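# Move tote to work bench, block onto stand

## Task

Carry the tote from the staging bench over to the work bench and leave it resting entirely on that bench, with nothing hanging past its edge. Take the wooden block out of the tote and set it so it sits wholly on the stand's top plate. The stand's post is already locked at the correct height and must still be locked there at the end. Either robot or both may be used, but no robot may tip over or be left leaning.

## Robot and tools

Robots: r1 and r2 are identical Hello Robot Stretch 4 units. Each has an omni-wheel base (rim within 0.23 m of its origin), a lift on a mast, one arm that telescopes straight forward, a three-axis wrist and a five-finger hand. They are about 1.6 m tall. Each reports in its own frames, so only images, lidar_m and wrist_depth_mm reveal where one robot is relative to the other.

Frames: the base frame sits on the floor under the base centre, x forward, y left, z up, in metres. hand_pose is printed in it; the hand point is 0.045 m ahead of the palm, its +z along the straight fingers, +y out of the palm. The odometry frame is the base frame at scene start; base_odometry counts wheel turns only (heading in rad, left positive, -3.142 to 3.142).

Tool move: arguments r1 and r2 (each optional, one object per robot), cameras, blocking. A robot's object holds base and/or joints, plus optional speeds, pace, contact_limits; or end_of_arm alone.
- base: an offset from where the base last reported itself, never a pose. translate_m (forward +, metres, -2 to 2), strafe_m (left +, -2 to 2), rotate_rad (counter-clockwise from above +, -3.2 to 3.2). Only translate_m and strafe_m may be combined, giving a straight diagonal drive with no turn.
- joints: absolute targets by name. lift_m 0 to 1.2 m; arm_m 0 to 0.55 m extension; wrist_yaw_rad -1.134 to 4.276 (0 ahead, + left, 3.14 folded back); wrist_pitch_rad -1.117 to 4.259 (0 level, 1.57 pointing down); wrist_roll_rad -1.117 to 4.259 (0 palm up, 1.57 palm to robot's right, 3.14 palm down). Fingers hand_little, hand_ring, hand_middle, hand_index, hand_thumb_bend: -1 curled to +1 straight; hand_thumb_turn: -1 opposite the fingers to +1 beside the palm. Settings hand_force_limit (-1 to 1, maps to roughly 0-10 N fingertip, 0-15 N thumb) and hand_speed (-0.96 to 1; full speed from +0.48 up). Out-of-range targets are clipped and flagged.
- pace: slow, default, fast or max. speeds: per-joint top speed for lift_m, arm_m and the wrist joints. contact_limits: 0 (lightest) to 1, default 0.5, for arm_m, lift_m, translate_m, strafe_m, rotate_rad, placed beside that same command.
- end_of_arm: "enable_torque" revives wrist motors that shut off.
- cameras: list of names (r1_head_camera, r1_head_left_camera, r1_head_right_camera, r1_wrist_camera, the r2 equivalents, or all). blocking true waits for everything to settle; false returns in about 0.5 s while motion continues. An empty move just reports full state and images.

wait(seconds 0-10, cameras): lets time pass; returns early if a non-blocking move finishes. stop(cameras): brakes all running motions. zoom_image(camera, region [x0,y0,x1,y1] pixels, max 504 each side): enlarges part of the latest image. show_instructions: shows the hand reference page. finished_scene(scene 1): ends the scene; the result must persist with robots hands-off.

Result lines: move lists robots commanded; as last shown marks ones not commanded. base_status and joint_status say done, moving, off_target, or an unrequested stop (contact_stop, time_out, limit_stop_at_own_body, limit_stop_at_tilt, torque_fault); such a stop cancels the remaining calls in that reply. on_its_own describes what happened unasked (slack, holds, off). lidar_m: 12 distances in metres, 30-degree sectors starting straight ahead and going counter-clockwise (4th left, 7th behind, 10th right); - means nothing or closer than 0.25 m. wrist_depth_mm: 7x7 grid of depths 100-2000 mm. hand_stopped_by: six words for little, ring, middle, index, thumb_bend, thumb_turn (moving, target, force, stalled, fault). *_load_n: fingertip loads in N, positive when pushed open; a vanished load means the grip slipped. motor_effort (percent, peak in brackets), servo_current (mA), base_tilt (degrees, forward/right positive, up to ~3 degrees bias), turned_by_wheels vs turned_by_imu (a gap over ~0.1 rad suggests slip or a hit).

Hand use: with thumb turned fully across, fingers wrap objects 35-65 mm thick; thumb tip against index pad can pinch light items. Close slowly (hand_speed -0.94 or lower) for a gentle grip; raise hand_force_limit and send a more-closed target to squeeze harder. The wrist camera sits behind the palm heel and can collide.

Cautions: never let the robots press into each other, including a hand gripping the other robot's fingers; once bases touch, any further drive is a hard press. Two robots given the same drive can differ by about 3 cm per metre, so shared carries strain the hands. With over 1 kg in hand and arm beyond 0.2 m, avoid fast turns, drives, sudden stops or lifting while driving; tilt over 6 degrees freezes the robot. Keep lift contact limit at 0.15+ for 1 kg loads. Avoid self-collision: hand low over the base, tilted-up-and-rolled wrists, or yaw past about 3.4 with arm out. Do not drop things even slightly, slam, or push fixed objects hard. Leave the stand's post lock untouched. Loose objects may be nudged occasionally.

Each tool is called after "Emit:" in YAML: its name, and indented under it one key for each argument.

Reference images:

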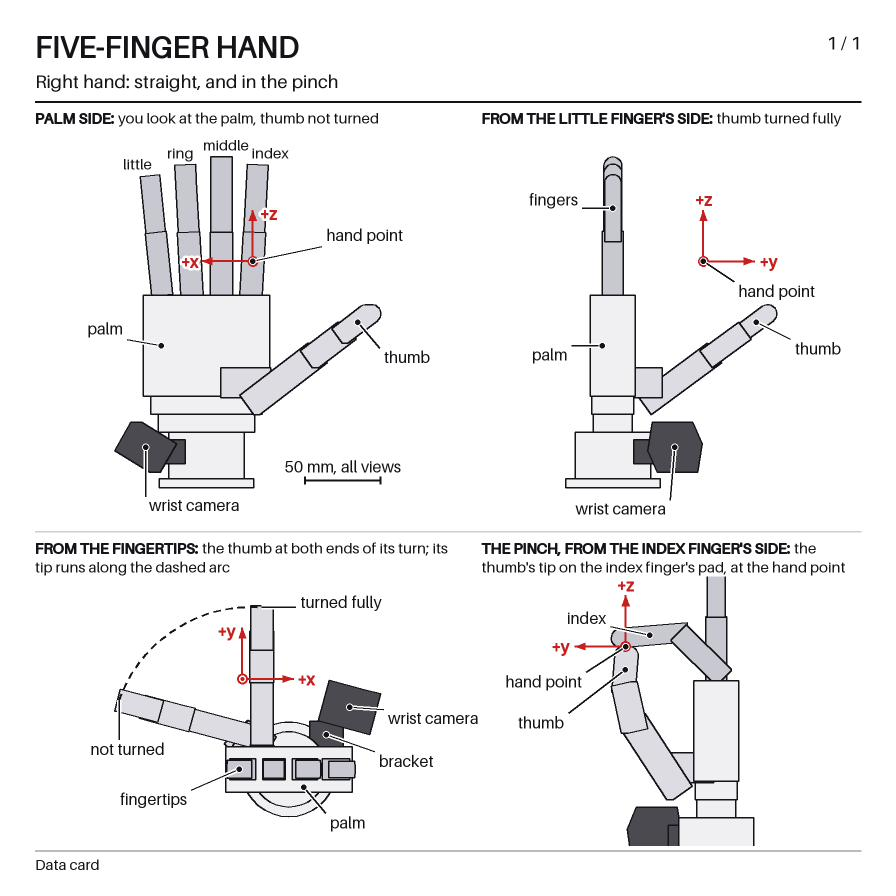

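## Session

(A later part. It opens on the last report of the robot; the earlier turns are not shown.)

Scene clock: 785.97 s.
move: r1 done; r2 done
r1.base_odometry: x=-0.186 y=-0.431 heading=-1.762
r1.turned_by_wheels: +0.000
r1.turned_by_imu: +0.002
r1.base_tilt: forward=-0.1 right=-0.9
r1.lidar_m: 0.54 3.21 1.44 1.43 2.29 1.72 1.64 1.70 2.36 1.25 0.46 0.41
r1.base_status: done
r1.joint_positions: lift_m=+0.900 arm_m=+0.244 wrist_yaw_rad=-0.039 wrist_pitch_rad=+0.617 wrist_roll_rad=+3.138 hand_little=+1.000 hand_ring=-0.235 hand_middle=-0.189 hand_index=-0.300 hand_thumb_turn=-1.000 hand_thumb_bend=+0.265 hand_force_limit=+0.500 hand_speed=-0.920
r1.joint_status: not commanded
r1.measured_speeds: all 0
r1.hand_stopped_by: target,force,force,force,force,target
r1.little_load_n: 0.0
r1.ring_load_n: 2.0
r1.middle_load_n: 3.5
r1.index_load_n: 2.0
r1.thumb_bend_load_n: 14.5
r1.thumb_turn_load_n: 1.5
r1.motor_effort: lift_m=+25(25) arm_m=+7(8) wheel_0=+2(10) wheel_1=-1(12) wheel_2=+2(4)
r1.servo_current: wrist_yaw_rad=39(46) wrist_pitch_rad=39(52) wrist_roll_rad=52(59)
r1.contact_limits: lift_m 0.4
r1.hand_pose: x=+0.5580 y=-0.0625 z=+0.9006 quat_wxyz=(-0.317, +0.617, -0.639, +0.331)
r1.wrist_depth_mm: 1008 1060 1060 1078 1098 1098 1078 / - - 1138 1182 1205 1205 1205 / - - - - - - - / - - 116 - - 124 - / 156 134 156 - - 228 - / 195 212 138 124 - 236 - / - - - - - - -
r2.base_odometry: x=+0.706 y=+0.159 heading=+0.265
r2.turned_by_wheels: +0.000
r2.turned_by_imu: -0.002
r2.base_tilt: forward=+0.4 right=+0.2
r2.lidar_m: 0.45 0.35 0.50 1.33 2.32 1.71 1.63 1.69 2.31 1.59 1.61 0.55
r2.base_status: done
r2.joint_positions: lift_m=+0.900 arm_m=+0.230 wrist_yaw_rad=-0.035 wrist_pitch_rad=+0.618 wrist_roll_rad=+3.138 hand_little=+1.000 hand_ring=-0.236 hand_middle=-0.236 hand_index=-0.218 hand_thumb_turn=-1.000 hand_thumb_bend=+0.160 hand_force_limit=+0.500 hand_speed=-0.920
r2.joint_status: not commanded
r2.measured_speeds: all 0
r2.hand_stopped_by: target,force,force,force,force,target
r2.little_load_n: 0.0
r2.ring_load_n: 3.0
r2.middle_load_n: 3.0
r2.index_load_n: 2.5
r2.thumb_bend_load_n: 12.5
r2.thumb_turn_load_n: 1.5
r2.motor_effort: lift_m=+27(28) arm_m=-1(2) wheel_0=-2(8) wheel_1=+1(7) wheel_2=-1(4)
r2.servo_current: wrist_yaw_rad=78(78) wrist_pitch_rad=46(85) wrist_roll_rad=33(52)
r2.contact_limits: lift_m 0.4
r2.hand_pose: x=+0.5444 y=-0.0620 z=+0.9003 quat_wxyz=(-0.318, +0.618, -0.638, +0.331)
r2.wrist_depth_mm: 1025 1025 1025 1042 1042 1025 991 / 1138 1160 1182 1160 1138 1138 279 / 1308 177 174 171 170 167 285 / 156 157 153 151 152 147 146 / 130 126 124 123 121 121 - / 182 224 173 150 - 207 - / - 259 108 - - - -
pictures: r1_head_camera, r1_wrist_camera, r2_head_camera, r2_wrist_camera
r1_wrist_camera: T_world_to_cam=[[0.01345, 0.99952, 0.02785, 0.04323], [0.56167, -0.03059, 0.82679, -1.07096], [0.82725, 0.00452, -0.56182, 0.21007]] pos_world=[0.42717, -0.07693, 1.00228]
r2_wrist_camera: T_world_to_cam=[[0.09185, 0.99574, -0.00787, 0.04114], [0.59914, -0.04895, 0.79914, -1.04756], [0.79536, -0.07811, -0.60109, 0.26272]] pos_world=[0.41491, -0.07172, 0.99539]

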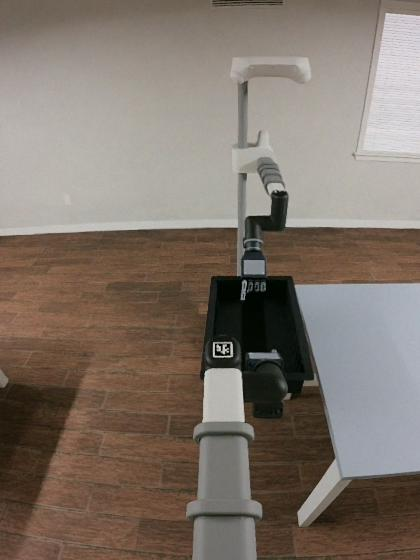

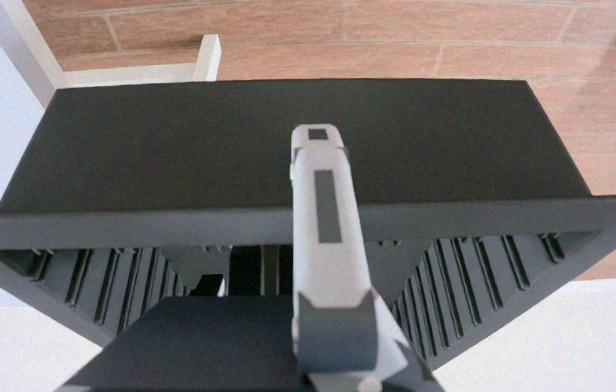

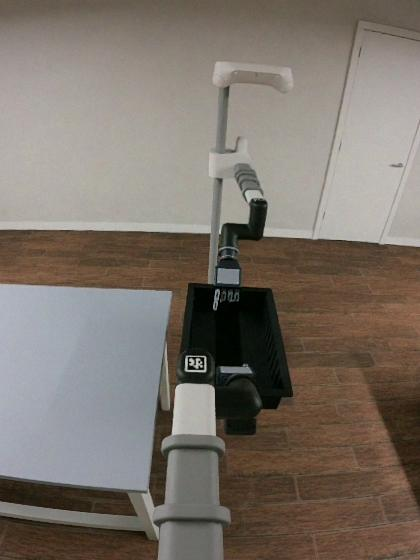

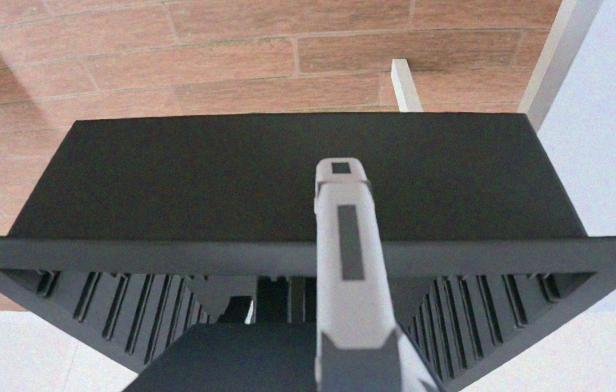

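Emit:
move:
  r1: {"base": {"strafe_m": -0.396, "translate_m": -0.008}, "pace": "slow"}
  r2: {"base": {"strafe_m": 0.4, "translate_m": 0.0}, "pace": "slow"}
  cameras: ["r1_wrist_camera", "r2_wrist_camera"]

Emit:
move:
  r1: {"base": {"strafe_m": -0.099, "translate_m": -0.002}, "pace": "slow"}
  r2: {"base": {"strafe_m": 0.1, "translate_m": 0.0}, "pace": "slow"}
  cameras: ["r1_head_camera", "r2_head_camera", "r1_wrist_camera", "r2_wrist_camera"]

Scene clock: 806.77 s.
move: r1 done; r2 done
r1.base_odometry: x=-0.573 y=-0.348 heading=-1.762
r1.turned_by_wheels: +0.000
r1.turned_by_imu: -0.001
r1.base_tilt: forward=+0.0 right=-1.0
r1.lidar_m: 0.31 0.36 1.87 1.84 2.29 1.71 1.64 1.70 2.35 1.27 0.47 0.36
r1.base_status: done
r1.joint_positions: lift_m=+0.900 arm_m=+0.244 wrist_yaw_rad=-0.039 wrist_pitch_rad=+0.617 wrist_roll_rad=+3.138 hand_little=+1.000 hand_ring=-0.235 hand_middle=-0.189 hand_index=-0.300 hand_thumb_turn=-1.000 hand_thumb_bend=+0.265 hand_force_limit=+0.500 hand_speed=-0.920
r1.joint_status: not commanded
r1.measured_speeds: all 0
r1.hand_stopped_by: target,force,force,force,force,target
r1.little_load_n: 0.0
r1.ring_load_n: 1.5
r1.middle_load_n: 3.5
r1.index_load_n: 2.5
r1.thumb_bend_load_n: 14.0
r1.thumb_turn_load_n: 1.5
r1.motor_effort: lift_m=+25(25) arm_m=+7(8) wheel_0=+2(11) wheel_1=-3(10) wheel_2=+2(4)
r1.servo_current: wrist_yaw_rad=39(52) wrist_pitch_rad=46(52) wrist_roll_rad=52(59)
r1.contact_limits: lift_m 0.4
r1.hand_pose: x=+0.5580 y=-0.0625 z=+0.9006 quat_wxyz=(-0.317, +0.617, -0.639, +0.331)
r1.wrist_depth_mm: 236 239 238 - - - - / - - - - - - 1229 / - - - - - - - / - - 116 - - 124 - / 182 133 156 - - 229 - / 185 213 138 124 - 234 - / - - - - - - -
r2.base_odometry: x=+0.601 y=+0.545 heading=+0.265
r2.turned_by_wheels: +0.000
r2.turned_by_imu: +0.001
r2.base_tilt: forward=+0.3 right=+0.1
r2.lidar_m: 0.33 0.36 0.47 3.73 2.33 1.70 1.64 1.70 2.32 1.99 2.04 0.36
r2.base_status: done
r2.joint_positions: lift_m=+0.900 arm_m=+0.230 wrist_yaw_rad=-0.035 wrist_pitch_rad=+0.618 wrist_roll_rad=+3.138 hand_little=+1.000 hand_ring=-0.236 hand_middle=-0.236 hand_index=-0.218 hand_thumb_turn=-1.000 hand_thumb_bend=+0.160 hand_force_limit=+0.500 hand_speed=-0.920
r2.joint_status: not commanded
r2.measured_speeds: all 0
r2.hand_stopped_by: target,force,force,force,force,target
r2.little_load_n: 0.0
r2.ring_load_n: 3.0
r2.middle_load_n: 3.0
r2.index_load_n: 2.5
r2.thumb_bend_load_n: 12.0
r2.thumb_turn_load_n: 1.5
r2.motor_effort: lift_m=+27(27) arm_m=-1(2) wheel_0=+1(8) wheel_1=+1(7) wheel_2=-1(4)
r2.servo_current: wrist_yaw_rad=52(78) wrist_pitch_rad=59(85) wrist_roll_rad=46(59)
r2.contact_limits: lift_m 0.4
r2.hand_pose: x=+0.5444 y=-0.0620 z=+0.9003 quat_wxyz=(-0.318, +0.618, -0.638, +0.331)
r2.wrist_depth_mm: 231 229 236 237 235 233 231 / 260 263 265 265 265 263 259 / 1255 177 174 172 170 167 286 / 156 154 153 151 152 147 146 / 130 126 124 123 121 121 - / 182 224 173 150 - 207 - / - 262 109 - - - -
r1_wrist_camera: T_world_to_cam=[[0.01345, 0.99952, 0.02785, 0.04323], [0.56167, -0.03059, 0.82679, -1.07096], [0.82725, 0.00452, -0.56182, 0.21007]] pos_world=[0.42717, -0.07693, 1.00228]
r2_wrist_camera: T_world_to_cam=[[0.09185, 0.99574, -0.00787, 0.04114], [0.59914, -0.04895, 0.79914, -1.04756], [0.79536, -0.07811, -0.60109, 0.26272]] pos_world=[0.41491, -0.07172, 0.99539]

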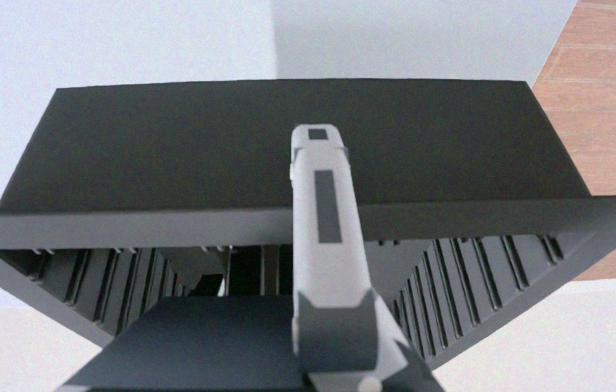

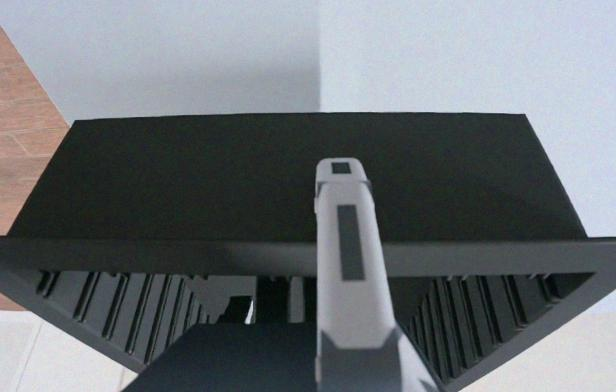

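Scene clock: 808.93 s.
move: r1 done; r2 done
r1.base_odometry: x=-0.670 y=-0.327 heading=-1.762
r1.turned_by_wheels: +0.000
r1.turned_by_imu: +0.002
r1.base_tilt: forward=-0.1 right=-0.9
r1.lidar_m: 0.33 0.35 1.96 1.95 2.28 1.72 1.63 1.70 2.36 1.25 0.47 0.33
r1.base_status: done
r1.joint_positions: lift_m=+0.900 arm_m=+0.244 wrist_yaw_rad=-0.039 wrist_pitch_rad=+0.617 wrist_roll_rad=+3.138 hand_little=+1.000 hand_ring=-0.235 hand_middle=-0.189 hand_index=-0.300 hand_thumb_turn=-1.000 hand_thumb_bend=+0.265 hand_force_limit=+0.500 hand_speed=-0.920
r1.joint_status: not commanded
r1.measured_speeds: all 0
r1.hand_stopped_by: target,force,force,force,force,target
r1.little_load_n: -0.5
r1.ring_load_n: 2.0
r1.middle_load_n: 3.5
r1.index_load_n: 2.5
r1.thumb_bend_load_n: 14.5
r1.thumb_turn_load_n: 1.0
r1.motor_effort: lift_m=+25(25) arm_m=+7(8) wheel_0=+3(9) wheel_1=-2(11) wheel_2=+2(4)
r1.servo_current: wrist_yaw_rad=33(46) wrist_pitch_rad=46(52) wrist_roll_rad=46(59)
r1.contact_limits: lift_m 0.4
r1.hand_pose: x=+0.5580 y=-0.0625 z=+0.9006 quat_wxyz=(-0.317, +0.617, -0.639, +0.331)
r1.wrist_depth_mm: 236 238 238 - - - - / - - - - - - - / - - - - - - - / - - 117 - - 124 - / 156 133 155 - - 229 - / 195 213 138 124 - 235 - / - - - - - - -
r2.base_odometry: x=+0.575 y=+0.641 heading=+0.265
r2.turned_by_wheels: +0.000
r2.turned_by_imu: -0.002
r2.base_tilt: forward=+0.3 right=+0.2
r2.lidar_m: 0.33 0.35 0.50 3.63 2.36 1.71 1.63 1.68 2.33 2.08 0.47 0.35
r2.base_status: done
r2.joint_positions: lift_m=+0.900 arm_m=+0.230 wrist_yaw_rad=-0.035 wrist_pitch_rad=+0.618 wrist_roll_rad=+3.138 hand_little=+1.000 hand_ring=-0.236 hand_middle=-0.236 hand_index=-0.218 hand_thumb_turn=-1.000 hand_thumb_bend=+0.160 hand_force_limit=+0.500 hand_speed=-0.920
r2.joint_status: not commanded
r2.measured_speeds: all 0
r2.hand_stopped_by: target,force,force,force,force,target
r2.little_load_n: 0.0
r2.ring_load_n: 3.0
r2.middle_load_n: 3.0
r2.index_load_n: 3.0
r2.thumb_bend_load_n: 12.5
r2.thumb_turn_load_n: 1.5
r2.motor_effort: lift_m=+27(27) arm_m=-1(2) wheel_0=-1(9) wheel_1=-1(7) wheel_2=-1(4)
r2.servo_current: wrist_yaw_rad=65(72) wrist_pitch_rad=59(85) wrist_roll_rad=39(52)
r2.contact_limits: lift_m 0.4
r2.hand_pose: x=+0.5444 y=-0.0620 z=+0.9003 quat_wxyz=(-0.318, +0.618, -0.638, +0.331)
r2.wrist_depth_mm: 231 229 236 236 235 232 231 / 260 264 265 265 265 262 260 / 296 177 174 172 170 167 286 / 157 157 153 150 152 147 146 / 129 126 124 123 121 121 - / 181 227 174 150 - 207 - / - 259 109 - - - -
pictures: r1_head_camera, r1_wrist_camera, r2_head_camera, r2_wrist_camera
r1_wrist_camera: T_world_to_cam=[[0.01345, 0.99952, 0.02785, 0.04323], [0.56167, -0.03059, 0.82679, -1.07096], [0.82725, 0.00452, -0.56182, 0.21007]] pos_world=[0.42717, -0.07693, 1.00228]
r2_wrist_camera: T_world_to_cam=[[0.09185, 0.99574, -0.00787, 0.04114], [0.59914, -0.04895, 0.79914, -1.04756], [0.79536, -0.07811, -0.60109, 0.26272]] pos_world=[0.41491, -0.07172, 0.99539]

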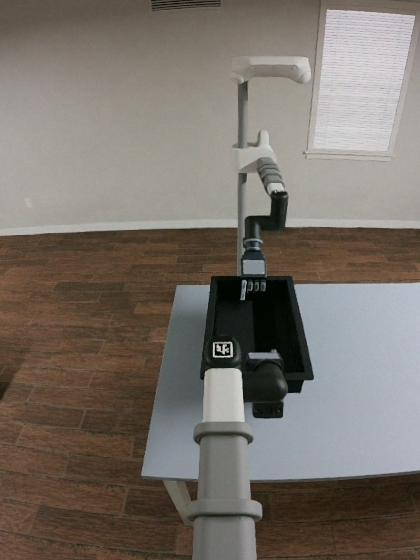

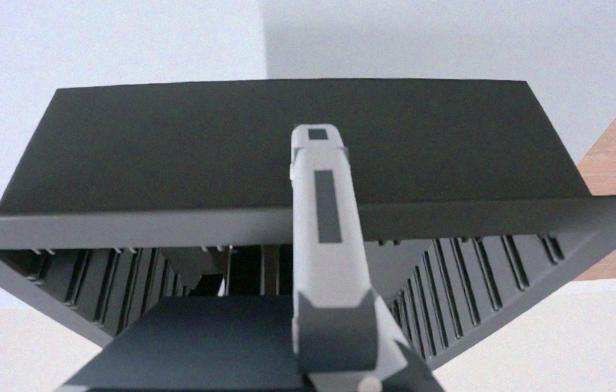

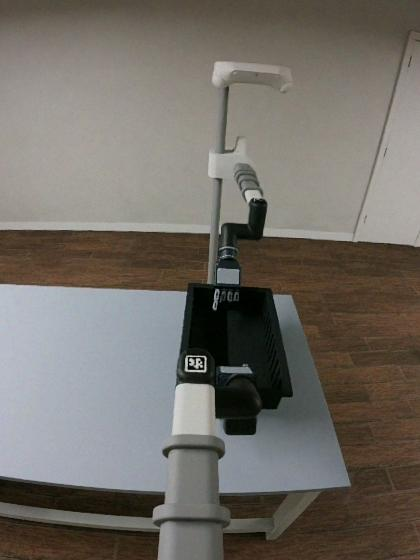

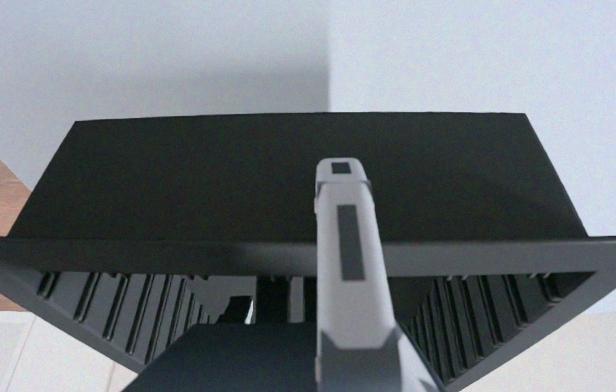

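Emit:
move:
  r1: {"joints": {"lift_m": 0.823}, "speeds": {"lift_m": 0.06}}
  r2: {"joints": {"lift_m": 0.823}, "speeds": {"lift_m": 0.06}}
  cameras: ["r1_wrist_camera", "r2_wrist_camera"]

Emit:
move:
  r1: {"joints": {"lift_m": 0.8185}, "speeds": {"lift_m": 0.02}}
  r2: {"joints": {"lift_m": 0.8185}, "speeds": {"lift_m": 0.02}}
  cameras: ["r1_wrist_camera", "r2_wrist_camera"]

Scene clock: 816.60 s.
move: r1 done; r2 done
r1.base_odometry: x=-0.670 y=-0.327 heading=-1.762
r1.turned_by_wheels: +0.000
r1.turned_by_imu: +0.001
r1.base_tilt: forward=+0.1 right=-0.8
r1.lidar_m: 0.34 0.36 1.96 1.93 2.27 1.72 1.63 1.71 2.37 1.25 0.49 0.35
r1.base_status: not commanded
r1.joint_positions: lift_m=+0.823 arm_m=+0.244 wrist_yaw_rad=-0.039 wrist_pitch_rad=+0.617 wrist_roll_rad=+3.138 hand_little=+1.000 hand_ring=-0.235 hand_middle=-0.189 hand_index=-0.300 hand_thumb_turn=-1.000 hand_thumb_bend=+0.265 hand_force_limit=+0.500 hand_speed=-0.920
r1.joint_status: all done
r1.measured_speeds: all 0
r1.hand_stopped_by: target,force,force,force,force,target
r1.little_load_n: 0.0
r1.ring_load_n: 1.5
r1.middle_load_n: 3.5
r1.index_load_n: 2.5
r1.thumb_bend_load_n: 14.5
r1.thumb_turn_load_n: 1.5
r1.motor_effort: lift_m=+20(24) arm_m=+7(8) wheel_0=+3(3) wheel_1=-2(2) wheel_2=+2(2)
r1.servo_current: wrist_yaw_rad=33(46) wrist_pitch_rad=39(52) wrist_roll_rad=46(65)
r1.hand_pose: x=+0.5580 y=-0.0625 z=+0.8240 quat_wxyz=(-0.317, +0.617, -0.639, +0.331)
r1.wrist_depth_mm: 164 162 164 165 170 170 - / 178 177 179 180 186 186 191 / - - - - - - - / - - 116 - - 124 - / 181 133 156 - - 228 - / 180 212 138 124 - 234 - / - - - - - - -
r2.base_odometry: x=+0.575 y=+0.641 heading=+0.265
r2.turned_by_wheels: +0.000
r2.turned_by_imu: +0.001
r2.base_tilt: forward=+0.4 right=+0.1
r2.lidar_m: 0.32 0.35 0.48 3.64 2.35 1.70 1.63 1.70 2.32 2.08 0.47 0.35
r2.base_status: not commanded
r2.joint_positions: lift_m=+0.823 arm_m=+0.230 wrist_yaw_rad=-0.035 wrist_pitch_rad=+0.618 wrist_roll_rad=+3.138 hand_little=+1.000 hand_ring=-0.236 hand_middle=-0.236 hand_index=-0.218 hand_thumb_turn=-1.000 hand_thumb_bend=+0.160 hand_force_limit=+0.500 hand_speed=-0.920
r2.joint_status: all done
r2.measured_speeds: all 0
r2.hand_stopped_by: target,force,force,force,force,target
r2.little_load_n: 0.0
r2.ring_load_n: 3.5
r2.middle_load_n: 3.0
r2.index_load_n: 2.5
r2.thumb_bend_load_n: 12.5
r2.thumb_turn_load_n: 1.5
r2.motor_effort: lift_m=+17(26) arm_m=-2(2) wheel_0=-1(2) wheel_1=-1(1) wheel_2=-1(2)
r2.servo_current: wrist_yaw_rad=65(65) wrist_pitch_rad=39(72) wrist_roll_rad=39(52)
r2.hand_pose: x=+0.5444 y=-0.0620 z=+0.8241 quat_wxyz=(-0.318, +0.618, -0.638, +0.331)
r2.wrist_depth_mm: 153 152 153 153 156 154 - / 173 174 175 175 175 173 173 / 195 177 174 172 170 167 - / 157 157 153 151 152 146 146 / 129 126 124 123 121 121 - / 183 227 190 150 - 208 - / - 260 108 - - - -
r1_wrist_camera: T_world_to_cam=[[0.01345, 0.99952, 0.02785, 0.04537], [0.56167, -0.03059, 0.82679, -1.00771], [0.82725, 0.00452, -0.56182, 0.16709]] pos_world=[0.42717, -0.07693, 0.92578]
r2_wrist_camera: T_world_to_cam=[[0.09185, 0.99574, -0.00787, 0.04054], [0.59914, -0.04895, 0.79914, -0.98667], [0.79536, -0.07811, -0.60109, 0.21692]] pos_world=[0.41491, -0.07172, 0.91919]

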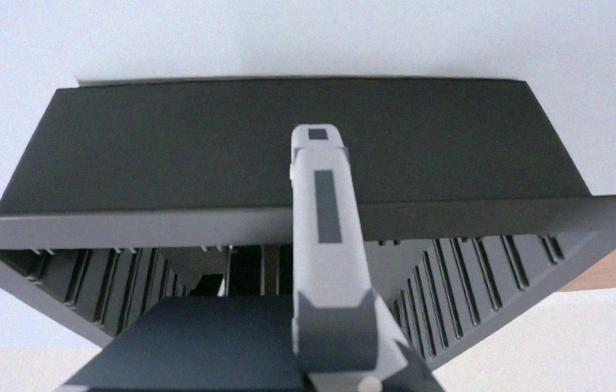

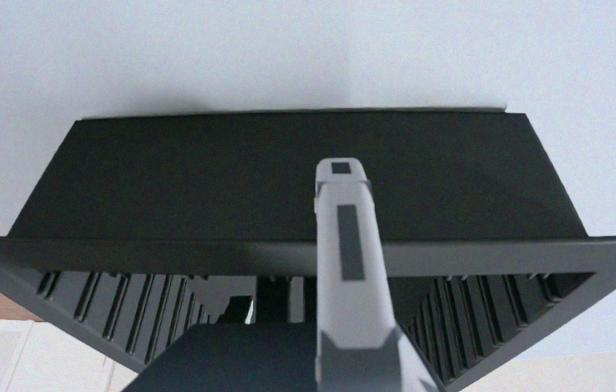

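Scene clock: 817.17 s.
move: r1 done; r2 done
r1.base_odometry: x=-0.670 y=-0.327 heading=-1.762
r1.turned_by_wheels: +0.000
r1.turned_by_imu: +0.000
r1.base_tilt: forward=-0.1 right=-0.9
r1.lidar_m: 0.32 0.36 1.97 1.94 2.29 1.73 1.64 1.68 2.37 1.27 0.47 0.36
r1.base_status: not commanded
r1.joint_positions: lift_m=+0.819 arm_m=+0.244 wrist_yaw_rad=-0.039 wrist_pitch_rad=+0.617 wrist_roll_rad=+3.138 hand_little=+1.000 hand_ring=-0.235 hand_middle=-0.189 hand_index=-0.300 hand_thumb_turn=-1.000 hand_thumb_bend=+0.265 hand_force_limit=+0.500 hand_speed=-0.920
r1.joint_status: all done
r1.measured_speeds: all 0
r1.hand_stopped_by: target,force,force,force,force,target
r1.little_load_n: 0.0
r1.ring_load_n: 2.5
r1.middle_load_n: 3.5
r1.index_load_n: 2.5
r1.thumb_bend_load_n: 14.0
r1.thumb_turn_load_n: 1.0
r1.motor_effort: lift_m=+19(20) arm_m=+7(8) wheel_0=+3(3) wheel_1=-2(2) wheel_2=+2(2)
r1.servo_current: wrist_yaw_rad=46(46) wrist_pitch_rad=46(46) wrist_roll_rad=52(59)
r1.hand_pose: x=+0.5580 y=-0.0625 z=+0.8196 quat_wxyz=(-0.317, +0.617, -0.639, +0.331)
r1.wrist_depth_mm: 158 157 163 165 165 165 - / 178 175 178 175 181 176 - / - - - - - - - / - - 118 - - 123 - / 154 219 156 - - 228 - / 182 213 138 124 - 235 - / - - - - - - -
r2.base_odometry: x=+0.575 y=+0.641 heading=+0.265
r2.turned_by_wheels: +0.000
r2.turned_by_imu: +0.000
r2.base_tilt: forward=+0.3 right=+0.1
r2.lidar_m: 0.33 0.35 0.47 3.63 2.33 1.70 1.62 1.70 2.31 2.09 0.48 0.36
r2.base_status: not commanded
r2.joint_positions: lift_m=+0.819 arm_m=+0.230 wrist_yaw_rad=-0.035 wrist_pitch_rad=+0.618 wrist_roll_rad=+3.138 hand_little=+1.000 hand_ring=-0.236 hand_middle=-0.236 hand_index=-0.218 hand_thumb_turn=-1.000 hand_thumb_bend=+0.160 hand_force_limit=+0.500 hand_speed=-0.920
r2.joint_status: all done
r2.measured_speeds: all 0
r2.hand_stopped_by: target,force,force,force,force,target
r2.little_load_n: 0.0
r2.ring_load_n: 3.0
r2.middle_load_n: 3.0
r2.index_load_n: 3.0
r2.thumb_bend_load_n: 12.0
r2.thumb_turn_load_n: 1.5
r2.motor_effort: lift_m=+17(17) arm_m=-1(2) wheel_0=-1(2) wheel_1=-1(1) wheel_2=-1(2)
r2.servo_current: wrist_yaw_rad=52(72) wrist_pitch_rad=59(72) wrist_roll_rad=33(52)
r2.hand_pose: x=+0.5444 y=-0.0620 z=+0.8197 quat_wxyz=(-0.318, +0.618, -0.638, +0.331)
r2.wrist_depth_mm: 148 147 148 149 152 150 - / 168 169 170 170 171 169 - / 185 177 174 172 169 167 - / 157 157 153 151 151 147 145 / 133 131 129 122 122 123 - / 179 226 167 150 - 217 - / - 270 108 - - - -
r1_wrist_camera: T_world_to_cam=[[0.01345, 0.99952, 0.02785, 0.04549], [0.56167, -0.03059, 0.82679, -1.00399], [0.82725, 0.00452, -0.56182, 0.16456]] pos_world=[0.42717, -0.07693, 0.92128]
r2_wrist_camera: T_world_to_cam=[[0.09185, 0.99574, -0.00787, 0.0405], [0.59914, -0.04895, 0.79914, -0.98315], [0.79536, -0.07811, -0.60109, 0.21427]] pos_world=[0.41491, -0.07172, 0.91479]

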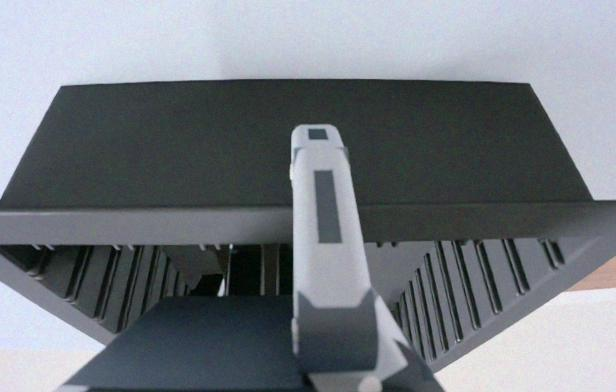

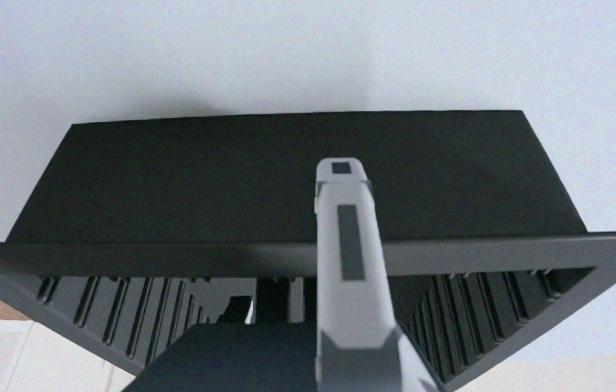

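Emit:
move:
  r1: {"joints": {"lift_m": 0.8160}, "speeds": {"lift_m": 0.02}}
  r2: {"joints": {"lift_m": 0.8160}, "speeds": {"lift_m": 0.02}}
  cameras: ["r1_wrist_camera", "r2_wrist_camera"]

Scene clock: 820.67 s.
move: r1 done; r2 done
r1.base_odometry: x=-0.670 y=-0.327 heading=-1.762
r1.turned_by_wheels: +0.000
r1.turned_by_imu: +0.000
r1.base_tilt: forward=-0.1 right=-0.9
r1.lidar_m: 0.32 0.36 1.95 1.93 2.29 1.73 1.63 1.70 2.37 1.23 0.46 0.35
r1.base_status: not commanded
r1.joint_positions: lift_m=+0.816 arm_m=+0.244 wrist_yaw_rad=-0.040 wrist_pitch_rad=+0.617 wrist_roll_rad=+3.138 hand_little=+1.000 hand_ring=-0.235 hand_middle=-0.189 hand_index=-0.300 hand_thumb_turn=-1.000 hand_thumb_bend=+0.265 hand_force_limit=+0.500 hand_speed=-0.920
r1.joint_status: all done
r1.measured_speeds: all 0
r1.hand_stopped_by: target,force,force,force,force,target
r1.little_load_n: 0.0
r1.ring_load_n: 2.0
r1.middle_load_n: 2.5
r1.index_load_n: 1.0
r1.thumb_bend_load_n: 14.0
r1.thumb_turn_load_n: 1.0
r1.motor_effort: lift_m=+16(19) arm_m=+7(8) wheel_0=+3(3) wheel_1=-1(2) wheel_2=+2(2)
r1.servo_current: wrist_yaw_rad=39(46) wrist_pitch_rad=46(46) wrist_roll_rad=52(59)
r1.hand_pose: x=+0.5580 y=-0.0625 z=+0.8174 quat_wxyz=(-0.317, +0.617, -0.639, +0.331)
r1.wrist_depth_mm: 157 156 162 164 166 165 - / 177 174 177 175 180 176 - / - - - - - - - / - - 117 - - 122 - / 166 206 156 - - 220 - / 186 213 138 124 - 236 - / - - - - - - -
r2.base_odometry: x=+0.575 y=+0.641 heading=+0.265
r2.turned_by_wheels: +0.000
r2.turned_by_imu: +0.001
r2.base_tilt: forward=+0.3 right=+0.2
r2.lidar_m: 0.33 0.34 0.46 3.64 2.31 1.68 1.61 1.70 2.33 2.09 0.50 0.34
r2.base_status: not commanded
r2.joint_positions: lift_m=+0.817 arm_m=+0.230 wrist_yaw_rad=-0.035 wrist_pitch_rad=+0.618 wrist_roll_rad=+3.138 hand_little=+1.000 hand_ring=-0.236 hand_middle=-0.236 hand_index=-0.218 hand_thumb_turn=-1.000 hand_thumb_bend=+0.160 hand_force_limit=+0.500 hand_speed=-0.920
r2.joint_status: all done
r2.measured_speeds: all 0
r2.hand_stopped_by: target,force,force,force,force,target
r2.little_load_n: 0.0
r2.ring_load_n: 3.0
r2.middle_load_n: 2.5
r2.index_load_n: 2.0
r2.thumb_bend_load_n: 12.5
r2.thumb_turn_load_n: 1.5
r2.motor_effort: lift_m=+14(17) arm_m=-1(2) wheel_0=-1(2) wheel_1=-1(1) wheel_2=-1(1)
r2.servo_current: wrist_yaw_rad=33(65) wrist_pitch_rad=46(78) wrist_roll_rad=39(52)
r2.hand_pose: x=+0.5444 y=-0.0620 z=+0.8174 quat_wxyz=(-0.318, +0.618, -0.638, +0.331)
r2.wrist_depth_mm: 147 146 148 148 151 151 - / 166 168 169 170 170 169 - / 188 178 175 171 169 165 169 / 159 158 154 151 151 146 144 / 131 129 128 128 116 123 - / 177 226 190 150 - 223 - / - 253 109 - - - -
r1_wrist_camera: T_world_to_cam=[[0.01345, 0.99952, 0.02785, 0.04555], [0.56167, -0.03059, 0.82679, -1.00217], [0.82725, 0.00452, -0.56182, 0.16333]] pos_world=[0.42717, -0.07693, 0.91908]
r2_wrist_camera: T_world_to_cam=[[0.09185, 0.99574, -0.00787, 0.04049], [0.59914, -0.04895, 0.79914, -0.98131], [0.79536, -0.07811, -0.60109, 0.21289]] pos_world=[0.41491, -0.07172, 0.91249]

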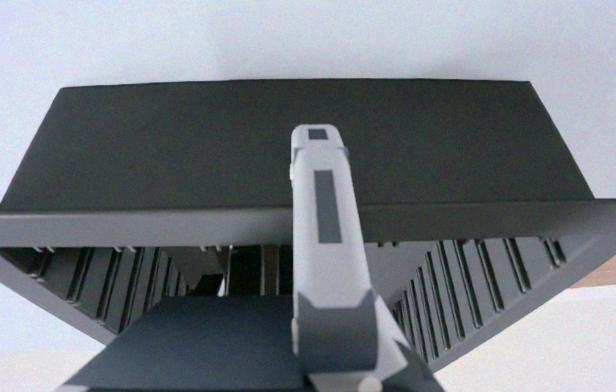

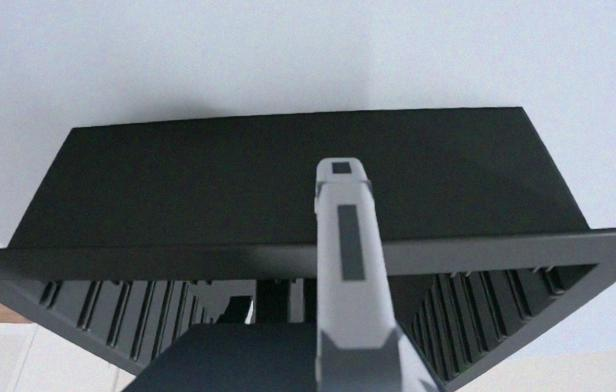

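Emit:
move:
  r1: {"joints": {"hand_speed": -0.85, "hand_thumb_bend": 0.6, "hand_index": 0.1, "hand_middle": 0.1, "hand_ring": 0.1}}
  r2: {"joints": {"hand_speed": -0.85, "hand_thumb_bend": 0.6, "hand_index": 0.1, "hand_middle": 0.1, "hand_ring": 0.1}}

Emit:
move:
  r1: {"joints": {"hand_speed": -0.4, "hand_thumb_bend": 1, "hand_index": 1, "hand_middle": 1, "hand_ring": 1}}
  r2: {"joints": {"hand_speed": -0.4, "hand_thumb_bend": 1, "hand_index": 1, "hand_middle": 1, "hand_ring": 1}}
  cameras: ["r1_wrist_camera", "r2_wrist_camera", "r1_head_camera", "r2_head_camera"]

Scene clock: 829.87 s.
move: r1 done; r2 done
r1.base_odometry: x=-0.670 y=-0.327 heading=-1.762
r1.turned_by_wheels: +0.000
r1.turned_by_imu: +0.000
r1.base_tilt: forward=+0.1 right=-0.8
r1.lidar_m: 0.32 0.36 1.96 1.94 2.29 1.71 1.63 1.69 2.37 1.26 0.48 0.32
r1.base_status: not commanded
r1.joint_positions: lift_m=+0.816 arm_m=+0.244 wrist_yaw_rad=-0.040 wrist_pitch_rad=+0.617 wrist_roll_rad=+3.138 hand_little=+1.000 hand_ring=+0.100 hand_middle=+0.100 hand_index=+0.100 hand_thumb_turn=-1.000 hand_thumb_bend=+0.600 hand_force_limit=+0.500 hand_speed=-0.850
r1.joint_status: all done
r1.measured_speeds: all 0
r1.hand_stopped_by: target,target,target,target,target,target
r1.little_load_n: 0.0
r1.ring_load_n: 0.0
r1.middle_load_n: 0.0
r1.index_load_n: 0.5
r1.thumb_bend_load_n: 0.0
r1.thumb_turn_load_n: 0.0
r1.motor_effort: lift_m=+18(18) arm_m=+7(8) wheel_0=+3(3) wheel_1=-1(2) wheel_2=+1(2)
r1.servo_current: wrist_yaw_rad=39(46) wrist_pitch_rad=39(52) wrist_roll_rad=46(59)
r1.hand_pose: x=+0.5579 y=-0.0626 z=+0.8172 quat_wxyz=(-0.317, +0.617, -0.640, +0.332)
r1.wrist_depth_mm: 156 156 161 163 163 164 - / 175 173 175 173 179 174 - / - - - - - - - / - - - - - 120 - / 156 132 167 - - 221 - / 181 211 138 124 - 237 - / - - - - - - -
r2.base_odometry: x=+0.575 y=+0.641 heading=+0.264
r2.turned_by_wheels: +0.000
r2.turned_by_imu: +0.000
r2.base_tilt: forward=+0.3 right=+0.2
r2.lidar_m: 0.33 0.35 0.48 3.63 2.32 1.71 1.63 1.70 2.33 2.09 0.49 0.35
r2.base_status: not commanded
r2.joint_positions: lift_m=+0.816 arm_m=+0.230 wrist_yaw_rad=-0.036 wrist_pitch_rad=+0.618 wrist_roll_rad=+3.138 hand_little=+1.000 hand_ring=+0.100 hand_middle=+0.100 hand_index=+0.100 hand_thumb_turn=-1.000 hand_thumb_bend=+0.600 hand_force_limit=+0.500 hand_speed=-0.850
r2.joint_status: all done
r2.measured_speeds: all 0
r2.hand_stopped_by: target,target,target,target,target,target
r2.little_load_n: 0.0
r2.ring_load_n: 0.0
r2.middle_load_n: 0.0
r2.index_load_n: -0.5
r2.thumb_bend_load_n: 0.5
r2.thumb_turn_load_n: 0.0
r2.motor_effort: lift_m=+16(16) arm_m=-1(2) wheel_0=-1(2) wheel_1=-1(1) wheel_2=-2(2)
r2.servo_current: wrist_yaw_rad=59(65) wrist_pitch_rad=52(72) wrist_roll_rad=46(52)
r2.hand_pose: x=+0.5444 y=-0.0620 z=+0.8173 quat_wxyz=(-0.318, +0.618, -0.638, +0.331)
r2.wrist_depth_mm: 146 145 146 147 151 150 - / 164 166 168 169 169 168 - / 186 181 178 170 170 167 183 / 166 160 158 154 152 147 145 / 143 142 125 125 127 122 - / 175 223 173 154 - 224 - / - 236 109 - - - -
pictures: none

Scene clock: 830.90 s.
move: r1 done; r2 done
r1.base_odometry: x=-0.670 y=-0.327 heading=-1.762
r1.turned_by_wheels: +0.000
r1.turned_by_imu: +0.000
r1.base_tilt: forward=+0.1 right=-0.9
r1.lidar_m: 0.33 0.36 1.96 1.93 2.27 1.72 1.63 1.69 2.37 1.27 0.49 0.35
r1.base_status: not commanded
r1.joint_positions: lift_m=+0.816 arm_m=+0.244 wrist_yaw_rad=-0.040 wrist_pitch_rad=+0.617 wrist_roll_rad=+3.138 hand_little=+1.000 hand_ring=+1.000 hand_middle=+1.000 hand_index=+1.000 hand_thumb_turn=-1.000 hand_thumb_bend=+1.000 hand_force_limit=+0.500 hand_speed=-0.400
r1.joint_status: all done
r1.measured_speeds: all 0
r1.hand_stopped_by: target,target,target,target,target,target
r1.little_load_n: 0.0
r1.ring_load_n: 0.0
r1.middle_load_n: 0.0
r1.index_load_n: 0.0
r1.thumb_bend_load_n: 0.0
r1.thumb_turn_load_n: 0.5
r1.motor_effort: lift_m=+18(18) arm_m=+8(8) wheel_0=+3(3) wheel_1=-1(1) wheel_2=+1(1)
r1.servo_current: wrist_yaw_rad=26(46) wrist_pitch_rad=46(52) wrist_roll_rad=52(59)
r1.hand_pose: x=+0.5579 y=-0.0626 z=+0.8172 quat_wxyz=(-0.317, +0.617, -0.640, +0.332)
r1.wrist_depth_mm: 156 155 161 158 164 164 - / 175 173 175 113 179 174 - / - - - - - - - / - - - - - 120 - / 153 132 - - - 221 - / 181 213 125 124 - 237 - / - - - - - - -
r2.base_odometry: x=+0.575 y=+0.641 heading=+0.264
r2.turned_by_wheels: +0.000
r2.turned_by_imu: +0.000
r2.base_tilt: forward=+0.3 right=+0.2
r2.lidar_m: 0.31 0.35 0.46 3.64 2.35 1.72 1.63 1.68 2.30 2.09 0.47 0.35
r2.base_status: not commanded
r2.joint_positions: lift_m=+0.816 arm_m=+0.230 wrist_yaw_rad=-0.036 wrist_pitch_rad=+0.618 wrist_roll_rad=+3.138 hand_little=+1.000 hand_ring=+1.000 hand_middle=+1.000 hand_index=+1.000 hand_thumb_turn=-1.000 hand_thumb_bend=+1.000 hand_force_limit=+0.500 hand_speed=-0.400
r2.joint_status: all done
r2.measured_speeds: all 0
r2.hand_stopped_by: target,target,target,target,target,target
r2.little_load_n: -0.5
r2.ring_load_n: -0.5
r2.middle_load_n: 0.0
r2.index_load_n: 0.0
r2.thumb_bend_load_n: 0.0
r2.thumb_turn_load_n: 0.0
r2.motor_effort: lift_m=+16(16) arm_m=-2(2) wheel_0=+0(1) wheel_1=-1(1) wheel_2=-2(2)
r2.servo_current: wrist_yaw_rad=26(65) wrist_pitch_rad=52(78) wrist_roll_rad=46(52)
r2.hand_pose: x=+0.5444 y=-0.0620 z=+0.8173 quat_wxyz=(-0.318, +0.618, -0.638, +0.331)
r2.wrist_depth_mm: 146 145 146 147 151 150 - / 164 166 168 159 164 169 - / 187 182 179 173 169 167 184 / 167 160 158 154 - 146 145 / 143 141 125 125 - 122 - / 175 224 190 165 - 224 - / - 235 109 - - - -
pictures: r1_head_camera, r1_wrist_camera, r2_head_camera, r2_wrist_camera
r1_wrist_camera: T_world_to_cam=[[0.01381, 0.99952, 0.02785, 0.04541], [0.56159, -0.03079, 0.82684, -1.00203], [0.8273, 0.00422, -0.56175, 0.16311]] pos_world=[0.42717, -0.07693, 0.91888]
r2_wrist_camera: T_world_to_cam=[[0.09215, 0.99571, -0.00797, 0.04045], [0.59917, -0.04906, 0.79912, -0.98123], [0.7953, -0.07842, -0.60112, 0.21286]] pos_world=[0.41491, -0.07172, 0.91239]

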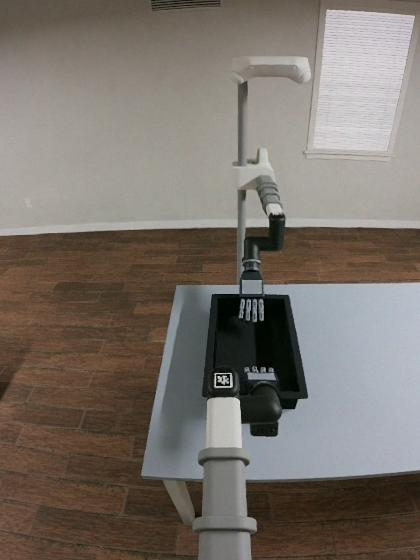

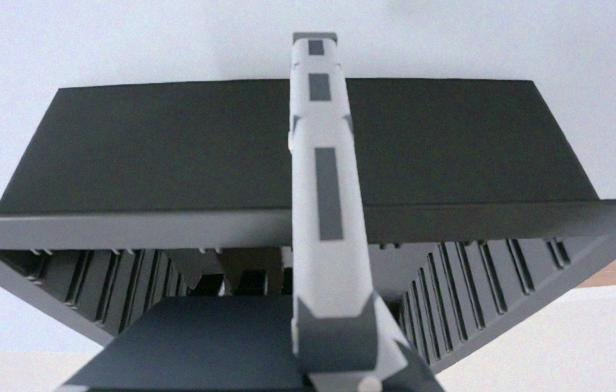

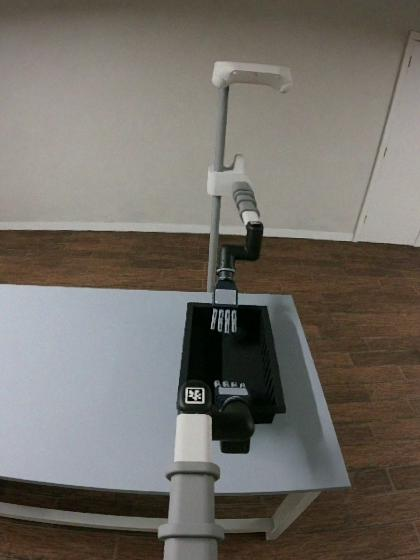

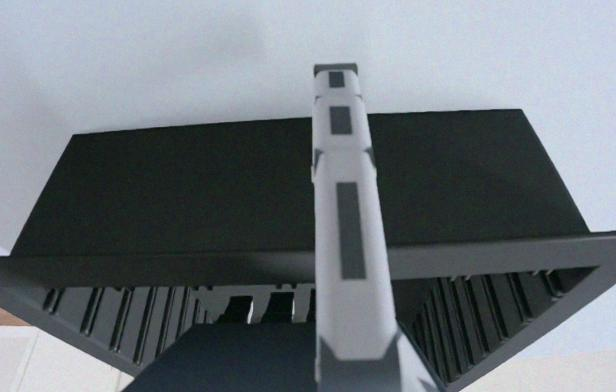

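Emit:
move:
  r1: {"joints": {"lift_m": 0.96}, "speeds": {"lift_m": 0.08}}
  r2: {"joints": {"lift_m": 0.96}, "speeds": {"lift_m": 0.08}}

Emit:
move:
  r1: {"joints": {"arm_m": 0.02}}
  r2: {"joints": {"arm_m": 0.02}}

Emit:
move:
  r1: {"base": {"translate_m": -0.3}}
  r2: {"base": {"translate_m": -0.3}}
  cameras: ["r1_head_camera", "r2_head_camera", "r1_head_right_camera", "r2_head_left_camera"]

Emit:
zoom_image:
  camera: "r1_head_camera"
  region: [140, 240, 340, 400]

Emit:
zoom_image:
  camera: "r1_head_right_camera"
  region: [260, 220, 420, 440]

Emit:
zoom_image:
  camera: "r2_head_left_camera"
  region: [0, 200, 180, 440]

Scene clock: 839.30 s.
move: r1 done; r2 done
r1.base_odometry: x=-0.670 y=-0.327 heading=-1.762
r1.turned_by_wheels: +0.000
r1.turned_by_imu: +0.001
r1.base_tilt: forward=-0.1 right=-0.9
r1.lidar_m: 0.33 0.35 1.96 1.93 2.28 1.72 1.63 1.70 2.38 1.26 0.46 0.35
r1.base_status: not commanded
r1.joint_positions: lift_m=+0.960 arm_m=+0.244 wrist_yaw_rad=-0.040 wrist_pitch_rad=+0.617 wrist_roll_rad=+3.138 hand_little=+1.000 hand_ring=+1.000 hand_middle=+1.000 hand_index=+1.000 hand_thumb_turn=-1.000 hand_thumb_bend=+1.000 hand_force_limit=+0.500 hand_speed=-0.400
r1.joint_status: all done
r1.measured_speeds: all 0
r1.hand_stopped_by: target,target,target,target,target,target
r1.little_load_n: 0.0
r1.ring_load_n: 0.0
r1.middle_load_n: 0.0
r1.index_load_n: 0.0
r1.thumb_bend_load_n: 0.0
r1.thumb_turn_load_n: 0.0
r1.motor_effort: lift_m=+24(27) arm_m=+7(8) wheel_0=+3(3) wheel_1=-1(2) wheel_2=+1(1)
r1.servo_current: wrist_yaw_rad=39(46) wrist_pitch_rad=46(52) wrist_roll_rad=59(59)
r1.hand_pose: x=+0.5580 y=-0.0626 z=+0.9607 quat_wxyz=(-0.317, +0.617, -0.639, +0.332)
r1.wrist_depth_mm: - 222 - 211 213 226 - / - 259 - 106 - 263 - / - 289 - - - 298 1618 / - - 418 - - - 1921 / - - 530 - - - - / - - 138 124 - - - / - - - - - - -
r2.base_odometry: x=+0.575 y=+0.641 heading=+0.264
r2.turned_by_wheels: +0.000
r2.turned_by_imu: +0.001
r2.base_tilt: forward=+0.3 right=+0.1
r2.lidar_m: 0.31 0.35 0.46 3.63 2.34 1.70 1.63 1.68 2.30 2.08 0.48 0.36
r2.base_status: not commanded
r2.joint_positions: lift_m=+0.960 arm_m=+0.230 wrist_yaw_rad=-0.036 wrist_pitch_rad=+0.618 wrist_roll_rad=+3.138 hand_little=+1.000 hand_ring=+1.000 hand_middle=+1.000 hand_index=+1.000 hand_thumb_turn=-1.000 hand_thumb_bend=+1.000 hand_force_limit=+0.500 hand_speed=-0.400
r2.joint_status: all done
r2.measured_speeds: all 0
r2.hand_stopped_by: target,target,target,target,target,target
r2.little_load_n: 0.0
r2.ring_load_n: 0.0
r2.middle_load_n: 0.0
r2.index_load_n: 0.0
r2.thumb_bend_load_n: 0.0
r2.thumb_turn_load_n: 0.0
r2.motor_effort: lift_m=+26(28) arm_m=-1(2) wheel_0=-2(2) wheel_1=-1(1) wheel_2=-2(2)
r2.servo_current: wrist_yaw_rad=39(78) wrist_pitch_rad=65(72) wrist_roll_rad=39(52)
r2.hand_pose: x=+0.5444 y=-0.0620 z=+0.9604 quat_wxyz=(-0.318, +0.618, -0.638, +0.331)
r2.wrist_depth_mm: 290 278 258 251 - - - / 325 248 - 119 - 259 332 / 399 289 - - - 392 392 / 1708 462 - - - 477 477 / - - 424 - - 569 574 / - - 211 166 - - - / - - 109 - - - -
pictures: none

Scene clock: 841.07 s.
move: r1 done; r2 done
r1.base_odometry: x=-0.670 y=-0.327 heading=-1.762
r1.turned_by_wheels: +0.000
r1.turned_by_imu: +0.001
r1.base_tilt: forward=+0.1 right=-0.8
r1.lidar_m: 0.34 0.37 1.97 1.94 2.26 1.72 1.62 1.71 2.37 1.25 0.48 0.35
r1.base_status: not commanded
r1.joint_positions: lift_m=+0.960 arm_m=+0.020 wrist_yaw_rad=-0.040 wrist_pitch_rad=+0.617 wrist_roll_rad=+3.138 hand_little=+1.000 hand_ring=+1.000 hand_middle=+1.000 hand_index=+1.000 hand_thumb_turn=-1.000 hand_thumb_bend=+1.000 hand_force_limit=+0.500 hand_speed=-0.400
r1.joint_status: all done
r1.measured_speeds: all 0
r1.hand_stopped_by: target,target,target,target,target,target
r1.little_load_n: -0.5
r1.ring_load_n: 0.0
r1.middle_load_n: 0.0
r1.index_load_n: -0.5
r1.thumb_bend_load_n: 0.0
r1.thumb_turn_load_n: 0.0
r1.motor_effort: lift_m=+24(24) arm_m=-8(10) wheel_0=+3(3) wheel_1=-1(1) wheel_2=+1(1)
r1.servo_current: wrist_yaw_rad=39(46) wrist_pitch_rad=39(52) wrist_roll_rad=46(59)
r1.hand_pose: x=+0.3346 y=-0.0626 z=+0.9607 quat_wxyz=(-0.318, +0.617, -0.639, +0.332)
r1.wrist_depth_mm: - - - - - - - / - - - 106 - - - / - - - - - - 1661 / - - - - - - 1983 / - - 427 - - - - / - - 125 124 - - - / - - - - - - -
r2.base_odometry: x=+0.575 y=+0.641 heading=+0.264
r2.turned_by_wheels: +0.000
r2.turned_by_imu: +0.000
r2.base_tilt: forward=+0.4 right=+0.1
r2.lidar_m: 0.32 0.35 0.49 3.64 2.37 1.72 1.61 1.68 2.32 2.08 0.47 0.35
r2.base_status: not commanded
r2.joint_positions: lift_m=+0.960 arm_m=+0.020 wrist_yaw_rad=-0.036 wrist_pitch_rad=+0.618 wrist_roll_rad=+3.138 hand_little=+1.000 hand_ring=+1.000 hand_middle=+1.000 hand_index=+1.000 hand_thumb_turn=-1.000 hand_thumb_bend=+1.000 hand_force_limit=+0.500 hand_speed=-0.400
r2.joint_status: all done
r2.measured_speeds: all 0
r2.hand_stopped_by: target,target,target,target,target,target
r2.little_load_n: 0.0
r2.ring_load_n: 0.0
r2.middle_load_n: 0.0
r2.index_load_n: 0.0
r2.thumb_bend_load_n: 0.0
r2.thumb_turn_load_n: 0.0
r2.motor_effort: lift_m=+26(26) arm_m=-4(7) wheel_0=-1(2) wheel_1=-1(1) wheel_2=-1(2)
r2.servo_current: wrist_yaw_rad=59(65) wrist_pitch_rad=59(78) wrist_roll_rad=46(52)
r2.hand_pose: x=+0.3344 y=-0.0620 z=+0.9604 quat_wxyz=(-0.318, +0.618, -0.638, +0.331)
r2.wrist_depth_mm: 1042 307 309 303 301 300 298 / 329 334 336 329 330 338 336 / 402 392 394 394 - 397 394 / 1756 466 455 - - 477 477 / - - 477 - - 569 574 / - - 211 166 - - - / - - 108 - - - -
pictures: none

Scene clock: 843.57 s.
move: r1 done; r2 done
r1.base_odometry: x=-0.613 y=-0.033 heading=-1.762
r1.turned_by_wheels: +0.000
r1.turned_by_imu: -0.002
r1.base_tilt: forward=+0.1 right=-0.8
r1.lidar_m: 0.62 0.64 2.02 2.74 1.91 1.42 1.33 1.38 1.91 3.80 0.91 0.66
r1.base_status: done
r1.joint_positions: lift_m=+0.960 arm_m=+0.020 wrist_yaw_rad=-0.040 wrist_pitch_rad=+0.617 wrist_roll_rad=+3.138 hand_little=+1.000 hand_ring=+1.000 hand_middle=+1.000 hand_index=+1.000 hand_thumb_turn=-1.000 hand_thumb_bend=+1.000 hand_force_limit=+0.500 hand_speed=-0.400
r1.joint_status: not commanded
r1.measured_speeds: all 0
r1.hand_stopped_by: target,target,target,target,target,target
r1.little_load_n: 0.0
r1.ring_load_n: 0.0
r1.middle_load_n: 0.0
r1.index_load_n: 0.0
r1.thumb_bend_load_n: 0.0
r1.thumb_turn_load_n: 0.0
r1.motor_effort: lift_m=+24(24) arm_m=-8(8) wheel_0=-2(10) wheel_1=-2(10) wheel_2=-1(9)
r1.servo_current: wrist_yaw_rad=33(52) wrist_pitch_rad=39(52) wrist_roll_rad=59(59)
r1.hand_pose: x=+0.3346 y=-0.0626 z=+0.9608 quat_wxyz=(-0.318, +0.617, -0.639, +0.332)
r1.wrist_depth_mm: 1118 1118 1138 1138 1098 1160 1160 / 1255 1281 1281 1229 768 1308 1308 / 1499 1499 1499 1537 - 1499 1576 / - - - - - 1756 1921 / - - - - - - - / - - 125 124 - - - / - - - - - - -
r2.base_odometry: x=+0.285 y=+0.563 heading=+0.264
r2.turned_by_wheels: +0.000
r2.turned_by_imu: +0.002
r2.base_tilt: forward=+0.3 right=+0.1
r2.lidar_m: 0.62 0.66 0.93 3.63 1.85 1.40 1.32 1.38 1.90 2.67 2.17 0.66
r2.base_status: done
r2.joint_positions: lift_m=+0.960 arm_m=+0.020 wrist_yaw_rad=-0.036 wrist_pitch_rad=+0.618 wrist_roll_rad=+3.138 hand_little=+1.000 hand_ring=+1.000 hand_middle=+1.000 hand_index=+1.000 hand_thumb_turn=-1.000 hand_thumb_bend=+1.000 hand_force_limit=+0.500 hand_speed=-0.400
r2.joint_status: not commanded
r2.measured_speeds: all 0
r2.hand_stopped_by: target,target,target,target,target,target
r2.little_load_n: 0.0
r2.ring_load_n: 0.0
r2.middle_load_n: 0.0
r2.index_load_n: 0.0
r2.thumb_bend_load_n: 0.0
r2.thumb_turn_load_n: 0.0
r2.motor_effort: lift_m=+26(26) arm_m=-4(5) wheel_0=+1(10) wheel_1=+1(7) wheel_2=-2(11)
r2.servo_current: wrist_yaw_rad=39(72) wrist_pitch_rad=39(72) wrist_roll_rad=39(52)
r2.hand_pose: x=+0.3344 y=-0.0620 z=+0.9604 quat_wxyz=(-0.318, +0.618, -0.638, +0.331)
r2.wrist_depth_mm: 1078 1118 1078 1098 1060 1138 - / 1205 1229 1229 1229 1182 1229 1229 / 1430 1430 1464 1464 - 1464 1464 / 1756 1756 1618 1537 - 585 569 / - - 559 559 - 569 574 / - - 189 166 - - - / - - 108 - - - -
pictures: r1_head_camera, r1_head_right_camera, r2_head_camera, r2_head_left_camera

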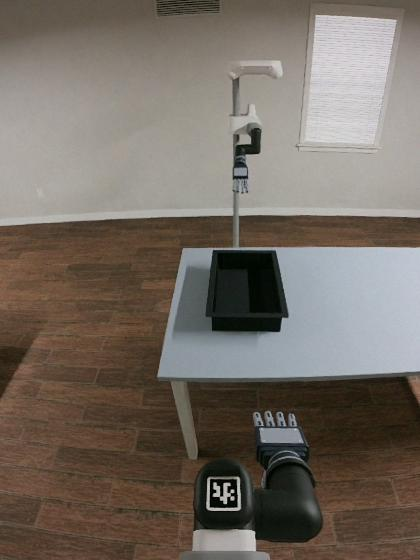

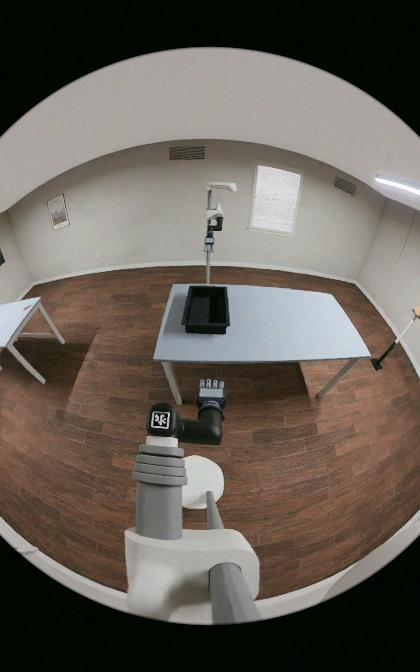

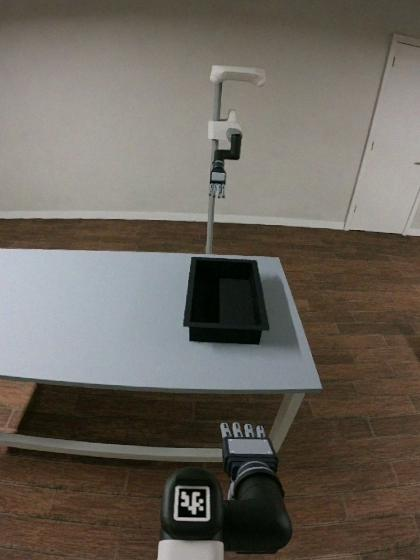

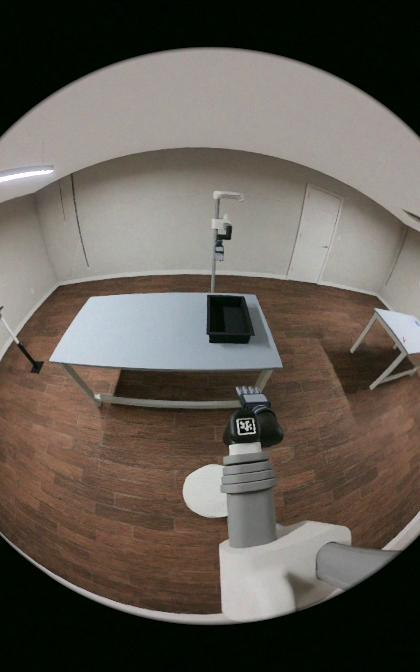

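Scaled by 2.520 from the camera's image (finer frame: 1200x1600).

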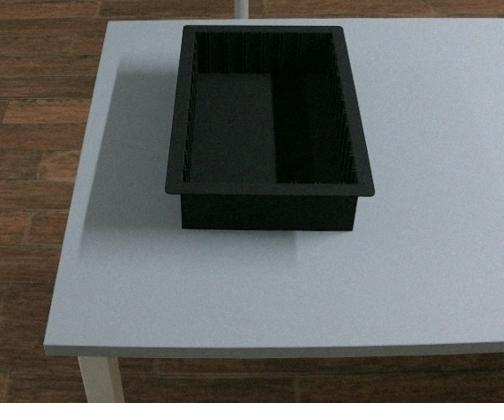

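Scaled by 2.291 from the camera's image (finer frame: 600x960).

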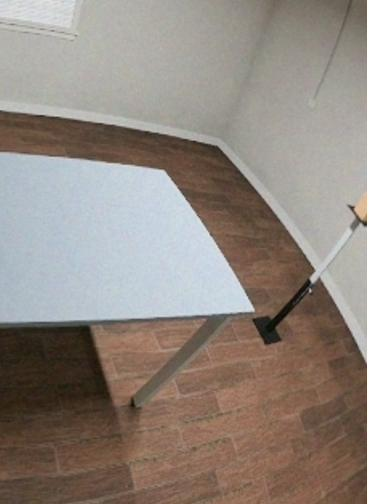

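Scaled by 2.100 from the camera's image (finer frame: 600x960).

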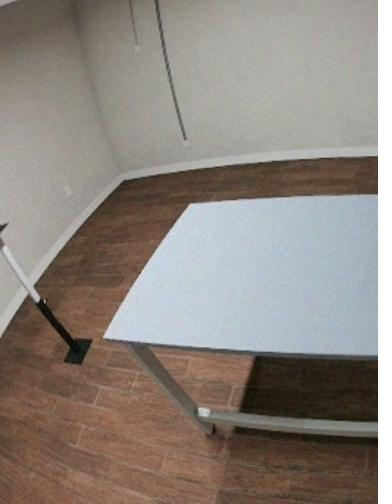

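Emit:
finished_scene:

The scene is finished: the task was done.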